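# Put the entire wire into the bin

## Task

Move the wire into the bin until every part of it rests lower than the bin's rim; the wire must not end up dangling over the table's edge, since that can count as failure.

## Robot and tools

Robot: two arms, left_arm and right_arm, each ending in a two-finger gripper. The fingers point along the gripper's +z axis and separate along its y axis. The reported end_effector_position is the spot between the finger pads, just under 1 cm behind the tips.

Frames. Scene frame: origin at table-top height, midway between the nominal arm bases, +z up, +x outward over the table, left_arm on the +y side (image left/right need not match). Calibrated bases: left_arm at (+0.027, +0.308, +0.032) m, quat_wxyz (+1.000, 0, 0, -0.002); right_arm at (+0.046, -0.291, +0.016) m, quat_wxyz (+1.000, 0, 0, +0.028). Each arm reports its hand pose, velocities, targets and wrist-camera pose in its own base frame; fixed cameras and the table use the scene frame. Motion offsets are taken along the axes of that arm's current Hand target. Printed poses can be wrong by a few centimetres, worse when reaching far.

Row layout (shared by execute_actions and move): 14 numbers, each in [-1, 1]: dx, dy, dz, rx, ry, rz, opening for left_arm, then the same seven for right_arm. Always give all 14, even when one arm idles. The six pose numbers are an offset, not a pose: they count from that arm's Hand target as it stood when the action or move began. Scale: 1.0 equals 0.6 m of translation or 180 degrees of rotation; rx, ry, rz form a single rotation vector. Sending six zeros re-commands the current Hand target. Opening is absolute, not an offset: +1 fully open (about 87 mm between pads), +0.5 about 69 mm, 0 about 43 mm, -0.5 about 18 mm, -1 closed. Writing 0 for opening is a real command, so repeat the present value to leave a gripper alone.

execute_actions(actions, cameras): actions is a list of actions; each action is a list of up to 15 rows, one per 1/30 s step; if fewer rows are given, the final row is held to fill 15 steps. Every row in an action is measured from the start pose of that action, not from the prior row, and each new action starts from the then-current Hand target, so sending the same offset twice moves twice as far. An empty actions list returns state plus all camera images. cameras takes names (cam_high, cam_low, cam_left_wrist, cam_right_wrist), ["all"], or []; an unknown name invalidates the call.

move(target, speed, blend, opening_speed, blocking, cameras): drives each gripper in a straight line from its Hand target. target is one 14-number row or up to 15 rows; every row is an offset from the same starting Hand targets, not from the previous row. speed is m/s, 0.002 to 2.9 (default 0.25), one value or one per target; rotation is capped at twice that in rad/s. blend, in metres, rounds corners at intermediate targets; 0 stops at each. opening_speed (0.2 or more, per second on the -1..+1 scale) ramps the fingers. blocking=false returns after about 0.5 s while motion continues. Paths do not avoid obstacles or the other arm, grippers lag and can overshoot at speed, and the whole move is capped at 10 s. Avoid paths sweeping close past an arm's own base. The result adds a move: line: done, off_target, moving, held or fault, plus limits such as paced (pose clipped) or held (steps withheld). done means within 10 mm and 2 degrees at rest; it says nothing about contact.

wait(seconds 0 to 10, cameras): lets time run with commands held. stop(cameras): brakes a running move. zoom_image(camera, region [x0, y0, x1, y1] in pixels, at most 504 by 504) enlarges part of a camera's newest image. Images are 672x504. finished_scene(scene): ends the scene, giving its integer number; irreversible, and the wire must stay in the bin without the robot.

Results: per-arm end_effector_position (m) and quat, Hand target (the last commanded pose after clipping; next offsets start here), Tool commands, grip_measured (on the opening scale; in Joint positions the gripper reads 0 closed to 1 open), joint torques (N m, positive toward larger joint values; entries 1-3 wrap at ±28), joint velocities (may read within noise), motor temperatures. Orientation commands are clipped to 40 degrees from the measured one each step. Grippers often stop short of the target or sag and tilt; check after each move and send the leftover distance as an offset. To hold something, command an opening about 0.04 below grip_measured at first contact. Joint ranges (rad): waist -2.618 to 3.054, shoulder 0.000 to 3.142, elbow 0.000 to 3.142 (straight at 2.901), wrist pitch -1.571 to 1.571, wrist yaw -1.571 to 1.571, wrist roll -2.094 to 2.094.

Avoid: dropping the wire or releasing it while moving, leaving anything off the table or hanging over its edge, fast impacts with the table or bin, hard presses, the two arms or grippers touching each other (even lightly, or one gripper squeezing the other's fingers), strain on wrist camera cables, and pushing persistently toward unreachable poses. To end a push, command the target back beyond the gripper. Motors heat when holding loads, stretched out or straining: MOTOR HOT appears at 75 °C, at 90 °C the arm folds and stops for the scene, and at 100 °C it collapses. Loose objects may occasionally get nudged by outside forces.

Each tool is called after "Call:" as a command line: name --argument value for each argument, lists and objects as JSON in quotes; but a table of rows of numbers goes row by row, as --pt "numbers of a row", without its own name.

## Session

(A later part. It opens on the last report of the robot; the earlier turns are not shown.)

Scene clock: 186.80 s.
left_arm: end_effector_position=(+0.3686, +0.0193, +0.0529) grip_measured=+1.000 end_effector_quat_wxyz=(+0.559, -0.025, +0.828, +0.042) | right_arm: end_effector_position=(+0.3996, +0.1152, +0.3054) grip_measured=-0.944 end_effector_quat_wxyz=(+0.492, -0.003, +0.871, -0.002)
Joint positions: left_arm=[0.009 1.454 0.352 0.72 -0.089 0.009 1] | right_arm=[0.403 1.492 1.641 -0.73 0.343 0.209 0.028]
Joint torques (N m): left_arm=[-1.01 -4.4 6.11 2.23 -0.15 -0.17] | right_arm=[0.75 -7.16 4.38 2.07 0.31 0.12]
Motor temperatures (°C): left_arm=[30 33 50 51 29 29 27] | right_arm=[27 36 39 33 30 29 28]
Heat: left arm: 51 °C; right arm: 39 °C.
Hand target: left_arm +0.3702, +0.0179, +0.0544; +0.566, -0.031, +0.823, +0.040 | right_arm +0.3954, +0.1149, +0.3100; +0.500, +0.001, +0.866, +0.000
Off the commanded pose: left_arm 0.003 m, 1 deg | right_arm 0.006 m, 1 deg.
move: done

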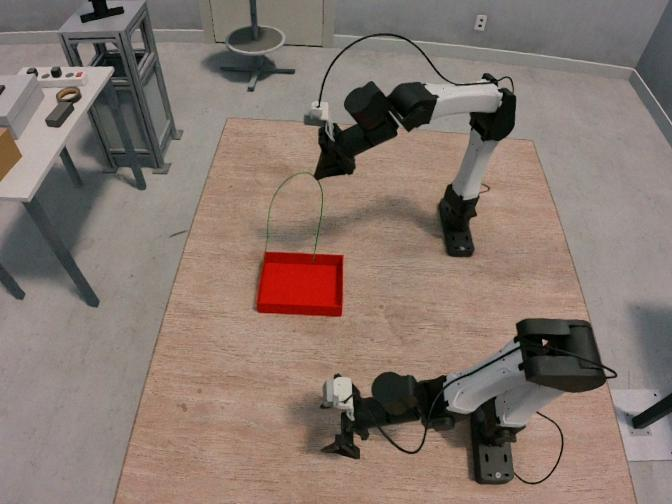

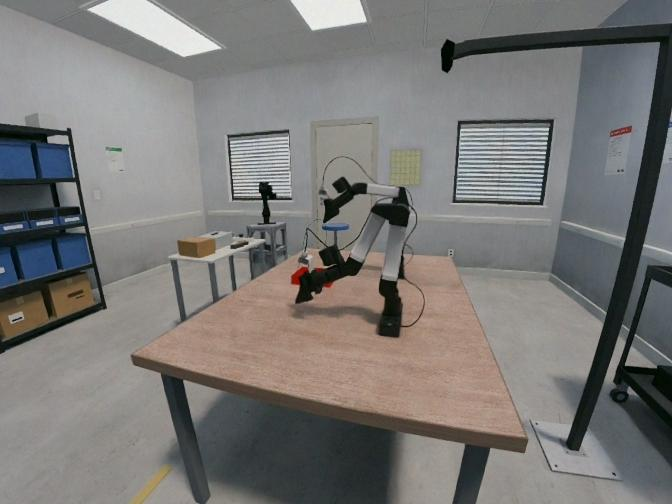

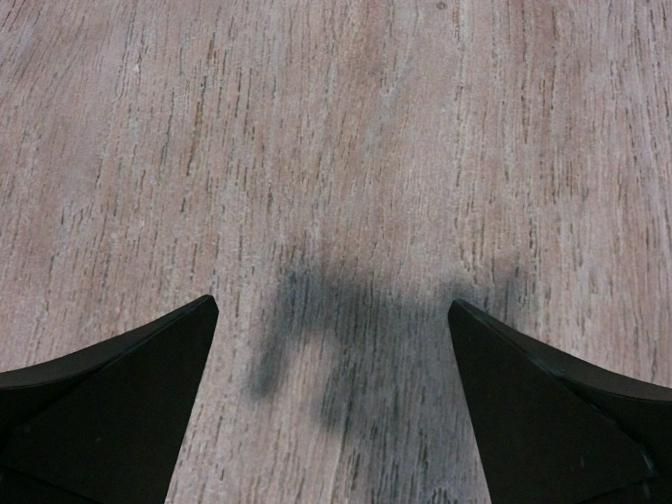

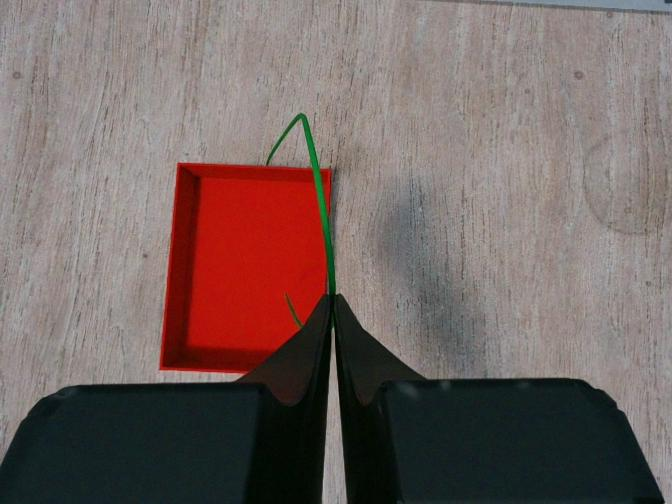

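Call:
move --pt "0 0 0 0 0 0 1 -0.101 0 -0.058 0 0 0 -1" --pt "0 0 0 0 0 0 1 -0.055 0 -0.138 0 0 0 -1" --pt "0 0 0 0 0 0 1 0.06 0 -0.071 0 0 0 -1" --speed 0.12 --cameras '["all"]'

Call:
zoom_image --camera "cam_high" --region '[200, 150, 400, 330]'

Scene clock: 202.37 s.
left_arm: end_effector_position=(+0.3686, +0.0193, +0.0530) grip_measured=+1.000 end_effector_quat_wxyz=(+0.559, -0.025, +0.827, +0.042) | right_arm: end_effector_position=(+0.3435, +0.1151, +0.2985) grip_measured=-0.944 end_effector_quat_wxyz=(+0.494, -0.001, +0.870, -0.002)
Joint positions: left_arm=[0.009 1.454 0.352 0.721 -0.089 0.009 1] | right_arm=[0.495 1.301 1.459 -0.754 0.422 0.266 0.028]
Joint torques (N m): left_arm=[-1.01 -4.4 6.11 2.24 -0.15 -0.17] | right_arm=[1.01 -5.07 4.48 2.07 0.34 0.08]
Heat: left arm: 54 °C; right arm: 39 °C.
Hand target: left_arm +0.3702, +0.0179, +0.0544; +0.566, -0.031, +0.823, +0.040 | right_arm +0.3405, +0.1149, +0.3003; +0.500, +0.001, +0.866, +0.000
Off the commanded pose: left_arm 0.003 m, 1 deg | right_arm 0.003 m, 1 deg.
move: done

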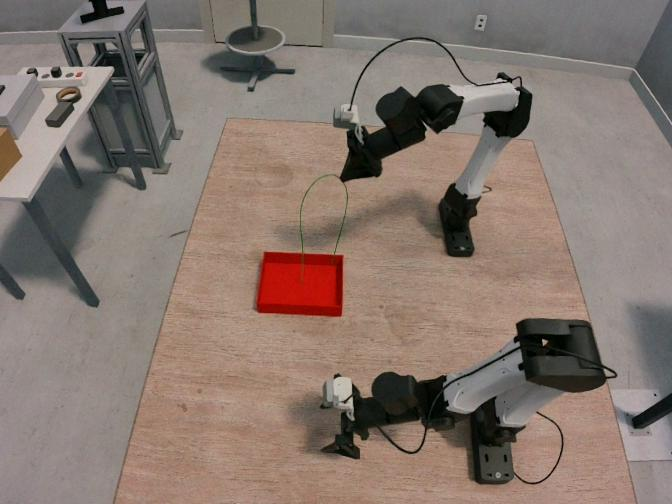

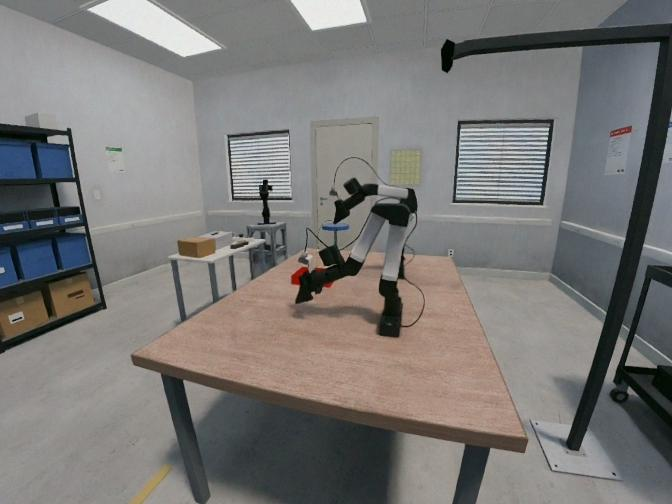

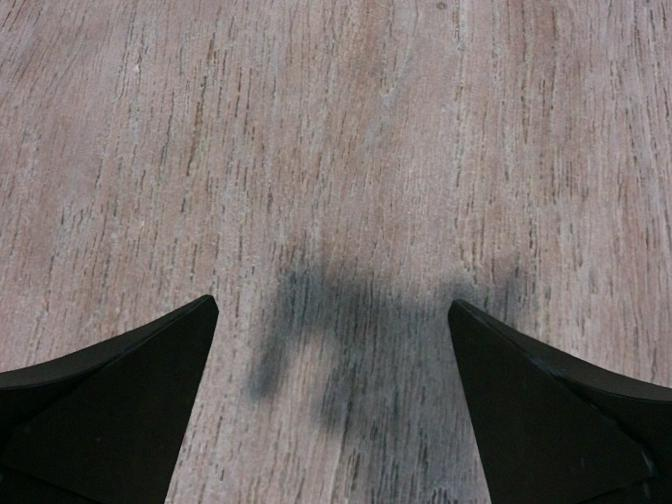

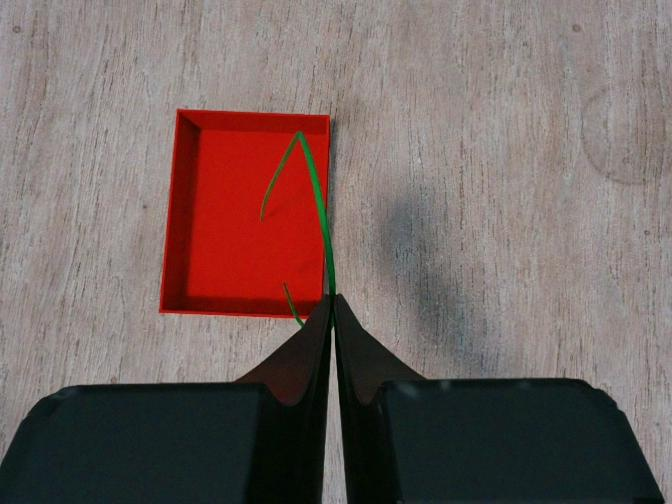

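Scaled by 2.520 from the camera's 672x504 image, which has a finer 960x720 frame.

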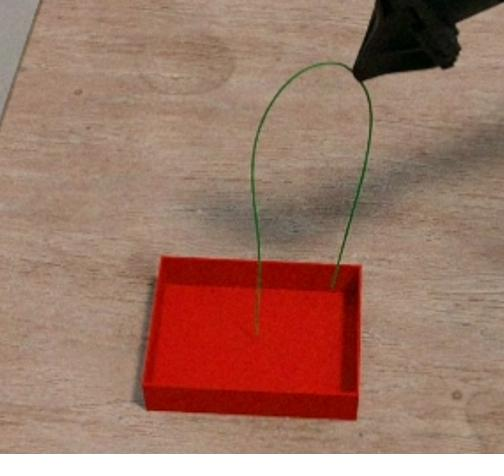

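Call:
move --pt "0 0 0 0 0 0 1 0.128 0 0.112 0 0.05 0 -1" --pt "0 0 0 0 0 0 1 0.201 0 0.251 0 0.1 0 -1" --speed 0.1 --blend 0.03 --cameras '["all"]'

Call:
zoom_image --camera "cam_high" --region '[200, 150, 400, 330]'

Scene clock: 222.30 s.
left_arm: end_effector_position=(+0.3686, +0.0193, +0.0530) grip_measured=+1.000 end_effector_quat_wxyz=(+0.559, -0.025, +0.827, +0.042) | right_arm: end_effector_position=(+0.4012, +0.1128, +0.1148) grip_measured=-0.944 end_effector_quat_wxyz=(+0.349, +0.001, +0.937, -0.006)
Joint positions: left_arm=[0.009 1.454 0.352 0.721 -0.089 0.009 1] | right_arm=[0.347 1.659 1.243 -0.475 0.235 0.266 0.028]
Joint torques (N m): left_arm=[-1.01 -4.4 6.11 2.23 -0.15 -0.17] | right_arm=[-0.06 -5.65 7.65 1.72 0.16 -0.04]
Motor temperatures (°C): left_arm=[30 33 45 56 29 29 27] | right_arm=[27 36 38 34 30 29 28]
Heat: left arm: 56 °C; right arm: 38 °C.
Hand target: left_arm +0.3702, +0.0179, +0.0544; +0.566, -0.031, +0.823, +0.040 | right_arm +0.4105, +0.1152, +0.1204; +0.358, +0.001, +0.934, +0.000
Off the commanded pose: left_arm 0.003 m, 1 deg | right_arm 0.011 m, 1 deg.
move: off_target (right_arm)

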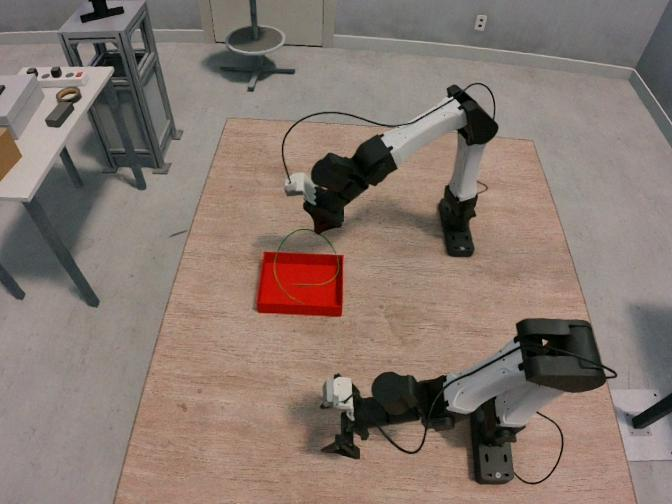

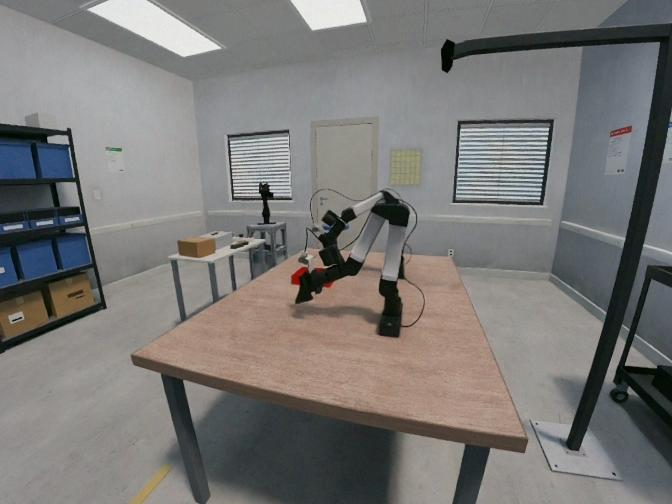

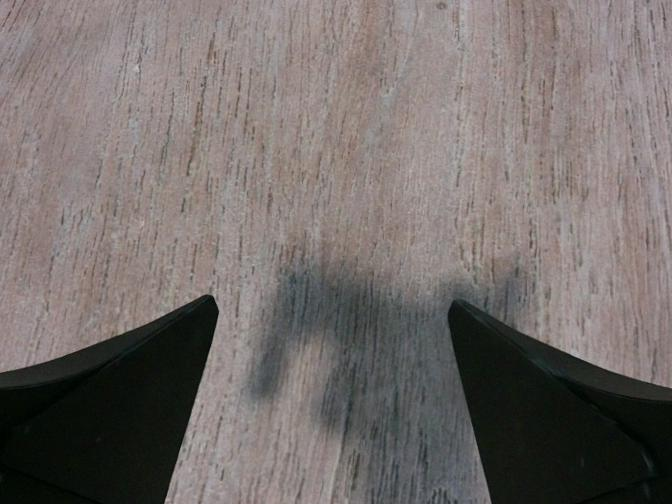

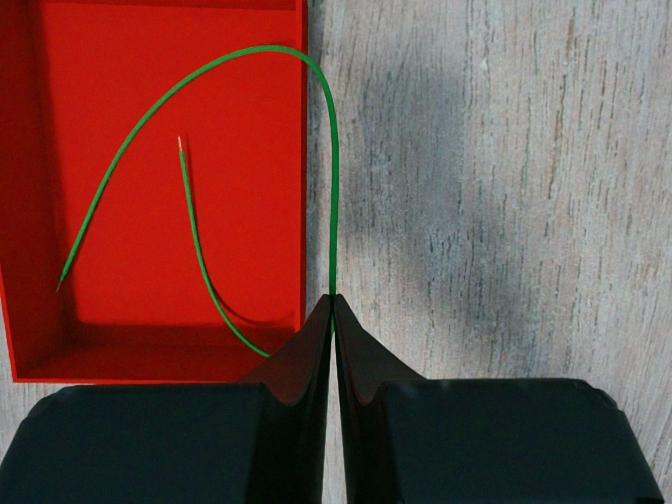

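Scaled by 2.520 from the camera's 672x504 image, which has a finer 960x720 frame.

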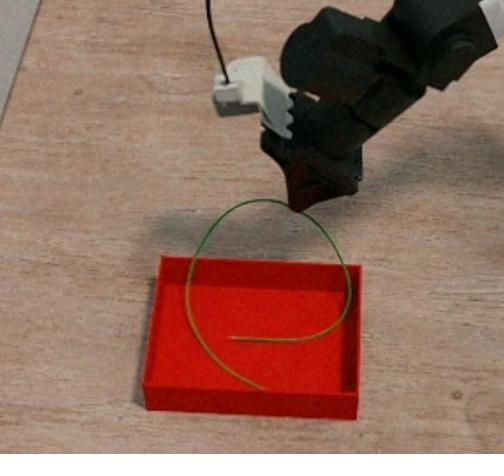

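Call:
move --pt "0 0 0 0 0 0 1 -0.012 0.15 0.011 0 0 0 -1" --pt "0 0 0 0 0 0 1 0.047 0.15 0.126 0 0.05 0 -1" --speed 0.08 --cameras '["all"]'

Call:
zoom_image --camera "cam_high" --region '[200, 150, 400, 330]'

Scene clock: 239.70 s.
left_arm: end_effector_position=(+0.3687, +0.0193, +0.0530) grip_measured=+1.000 end_effector_quat_wxyz=(+0.560, -0.025, +0.827, +0.042) | right_arm: end_effector_position=(+0.4357, +0.2035, +0.0472) grip_measured=-0.944 end_effector_quat_wxyz=(+0.287, -0.003, +0.958, -0.003)
Joint positions: left_arm=[0.009 1.454 0.352 0.721 -0.089 0.009 1] | right_arm=[0.501 2.067 1.567 -0.549 0.271 0.422 0.028]
Joint torques (N m): left_arm=[-1.02 -4.4 6.11 2.23 -0.15 -0.18] | right_arm=[-0.13 -7.76 7.41 1.31 0.16 0.06]
Motor temperatures (°C): left_arm=[30 33 45 57 29 29 27] | right_arm=[27 36 41 34 30 28 28]
Heat: left arm: 57 °C; right arm: 41 °C.
Hand target: left_arm +0.3703, +0.0179, +0.0545; +0.566, -0.031, +0.823, +0.040 | right_arm +0.4403, +0.2051, +0.0455; +0.284, +0.001, +0.959, +0.000
Off the commanded pose: left_arm 0.002 m, 1 deg | right_arm 0.005 m, 1 deg.
move: done

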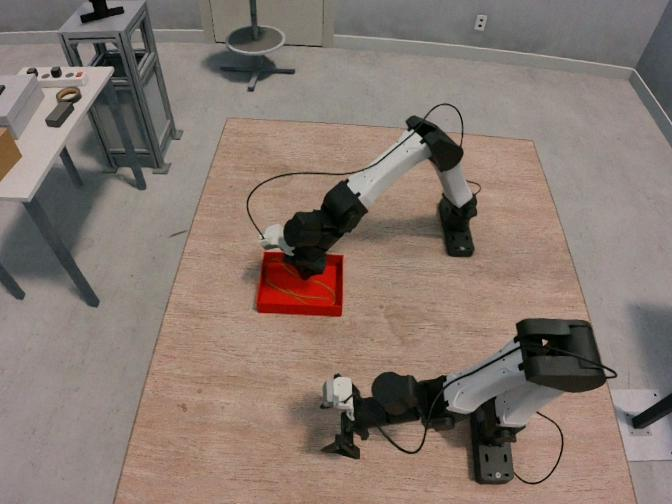

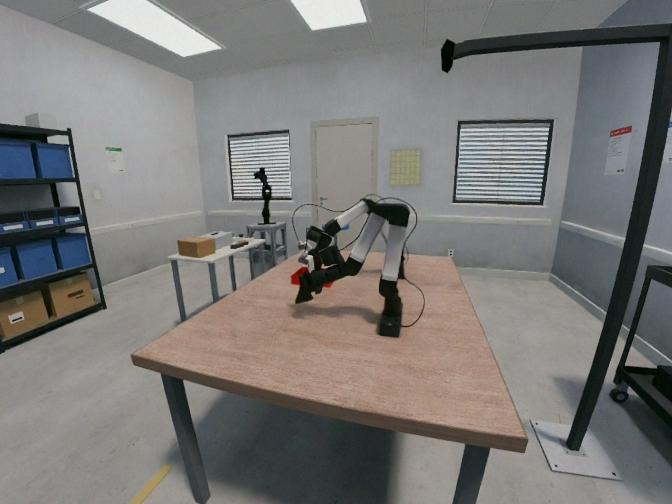

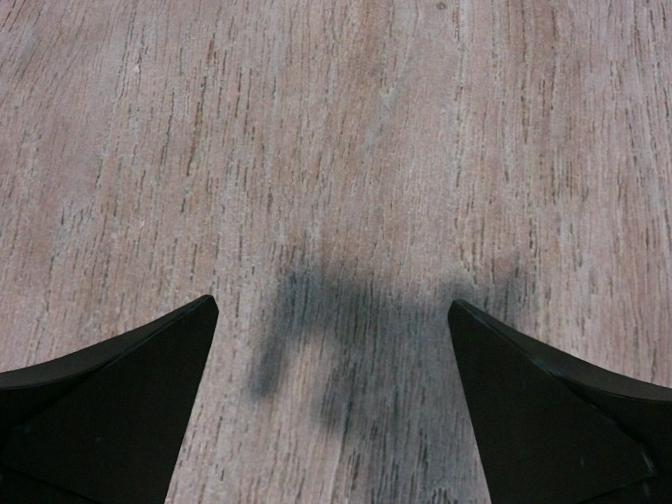

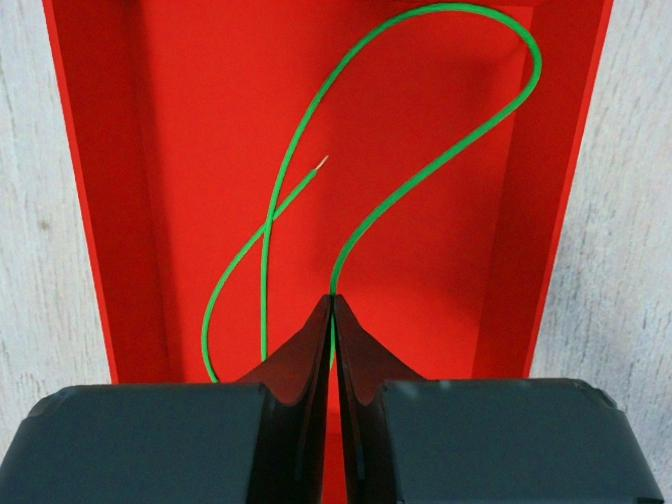

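Scaled by 2.520 from the camera's 672x504 image, which has a finer 960x720 frame.

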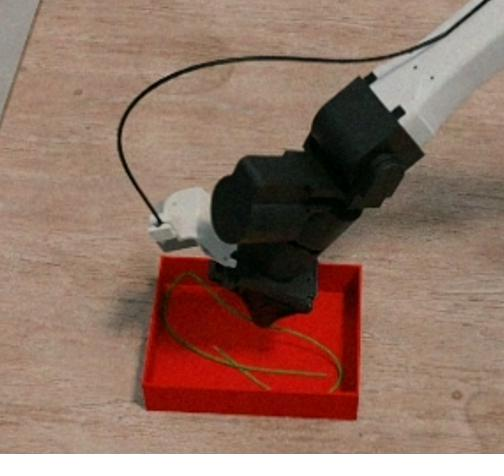

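Call:
move --target '[0,0,0,0,0,0,1,0.041,0,0.063,0,0.03,0,-1]' --speed 0.05 --cameras '["cam_high","cam_right_wrist"]'

Scene clock: 248.17 s.
left_arm: end_effector_position=(+0.3687, +0.0193, +0.0530) grip_measured=+1.000 end_effector_quat_wxyz=(+0.560, -0.025, +0.827, +0.042) | right_arm: end_effector_position=(+0.4372, +0.2044, +0.0106) grip_measured=-0.944 end_effector_quat_wxyz=(+0.248, -0.004, +0.969, -0.002)
Joint positions: left_arm=[0.009 1.454 0.352 0.721 -0.089 0.009 1] | right_arm=[0.485 2.17 1.605 -0.555 0.228 0.425 0.028]
Joint torques (N m): left_arm=[-1.01 -4.4 6.11 2.23 -0.15 -0.17] | right_arm=[-0.4 -7.27 6.87 1.25 0.1 0.11]
Motor temperatures (°C): left_arm=[30 33 44 58 29 29 27] | right_arm=[27 36 40 34 30 28 28]
Heat: left arm: 58 °C; right arm: 40 °C.
Hand target: left_arm +0.3703, +0.0179, +0.0545; +0.566, -0.031, +0.823, +0.040 | right_arm +0.4402, +0.2052, +0.0005; +0.238, +0.001, +0.971, +0.001
Off the commanded pose: left_arm 0.003 m, 1 deg | right_arm 0.011 m, 1 deg.
move: off_target (right_arm)
Images, in order (width x height): cam_high 672x504, cam_right_wrist 672x504.

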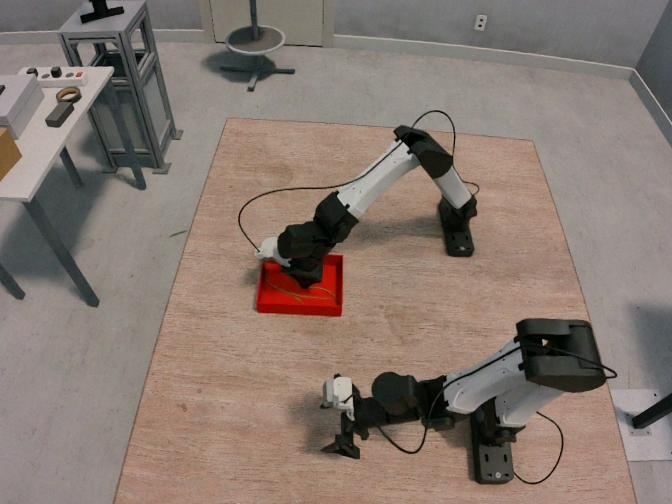

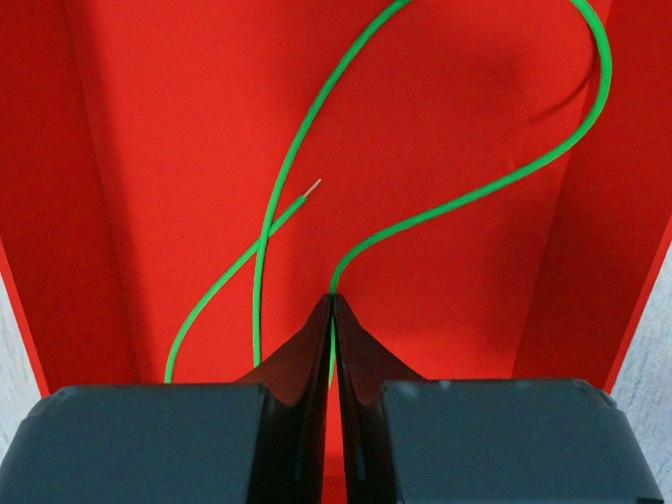

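Call:
move --pt "0 0 0 0 0 0 1 0 0 0 0 0 0 -0.2" --pt "0 0 0 0 0 0 1 -0.154 0 -0.296 0 0 0 -0.2" --speed 0.1 --opening_speed 0.8 --cameras '["cam_high","cam_right_wrist"]'

Call:
zoom_image --camera "cam_high" --region '[200, 150, 400, 330]'

Scene clock: 258.73 s.
left_arm: end_effector_position=(+0.3687, +0.0193, +0.0530) grip_measured=+1.000 end_effector_quat_wxyz=(+0.560, -0.025, +0.827, +0.042) | right_arm: end_effector_position=(+0.4380, +0.2047, +0.2068) grip_measured=-0.200 end_effector_quat_wxyz=(+0.248, -0.003, +0.969, +0.000)
Joint positions: left_arm=[0.009 1.454 0.352 0.721 -0.089 0.009 1] | right_arm=[0.483 2.307 2.647 -1.458 0.222 0.425 0.4]
Joint torques (N m): left_arm=[-1.01 -4.38 6.12 2.23 -0.15 -0.18] | right_arm=[-0.13 -8.18 6.48 1.13 0.16 0.07]
Motor temperatures (°C): left_arm=[30 34 44 58 29 29 27] | right_arm=[27 37 40 33 30 28 28]
Heat: left arm: 58 °C; right arm: 40 °C.
Hand target: left_arm +0.3703, +0.0179, +0.0545; +0.566, -0.031, +0.823, +0.040 | right_arm +0.4399, +0.2050, +0.2007; +0.238, +0.001, +0.971, +0.001
Off the commanded pose: left_arm 0.003 m, 1 deg | right_arm 0.006 m, 1 deg.
move: done
Images, in order (width x height): cam_high 672x504, cam_right_wrist 672x504.

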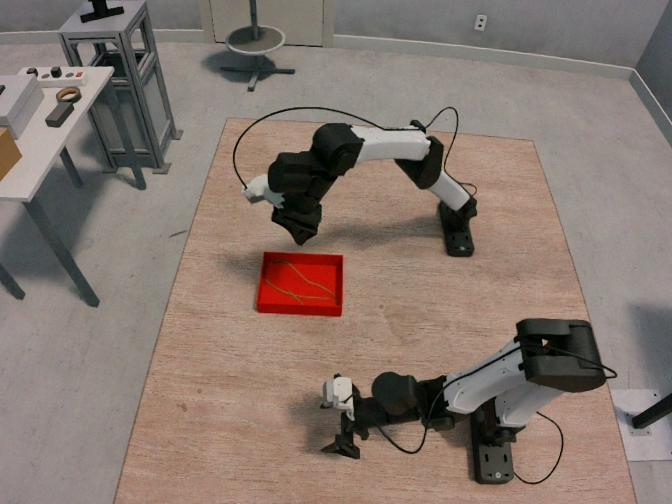

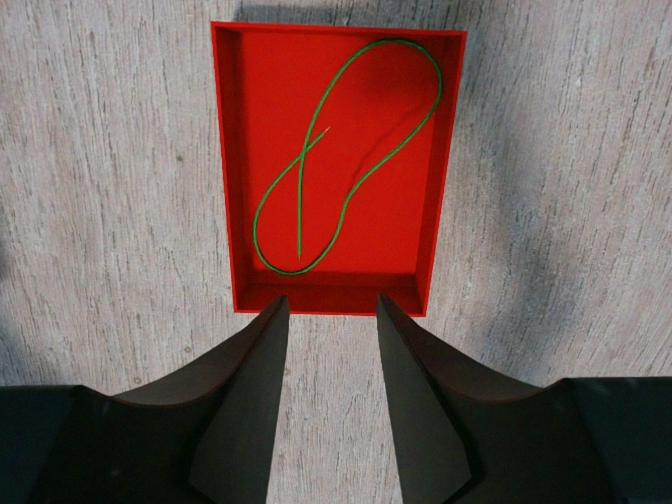

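Scaled by 2.520 from the camera's 672x504 image, which has a finer 960x720 frame.

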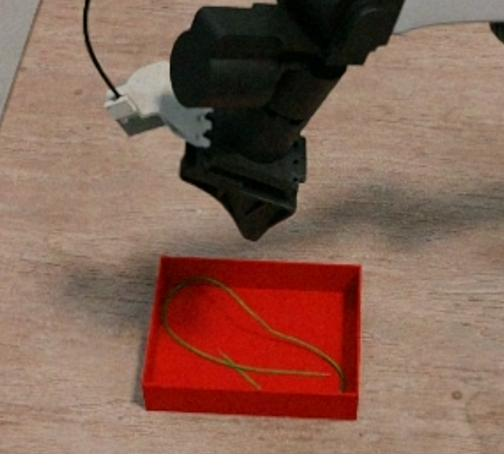

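Done.

Call:
finished_scene --scene 1

The scene is finished: the task was done.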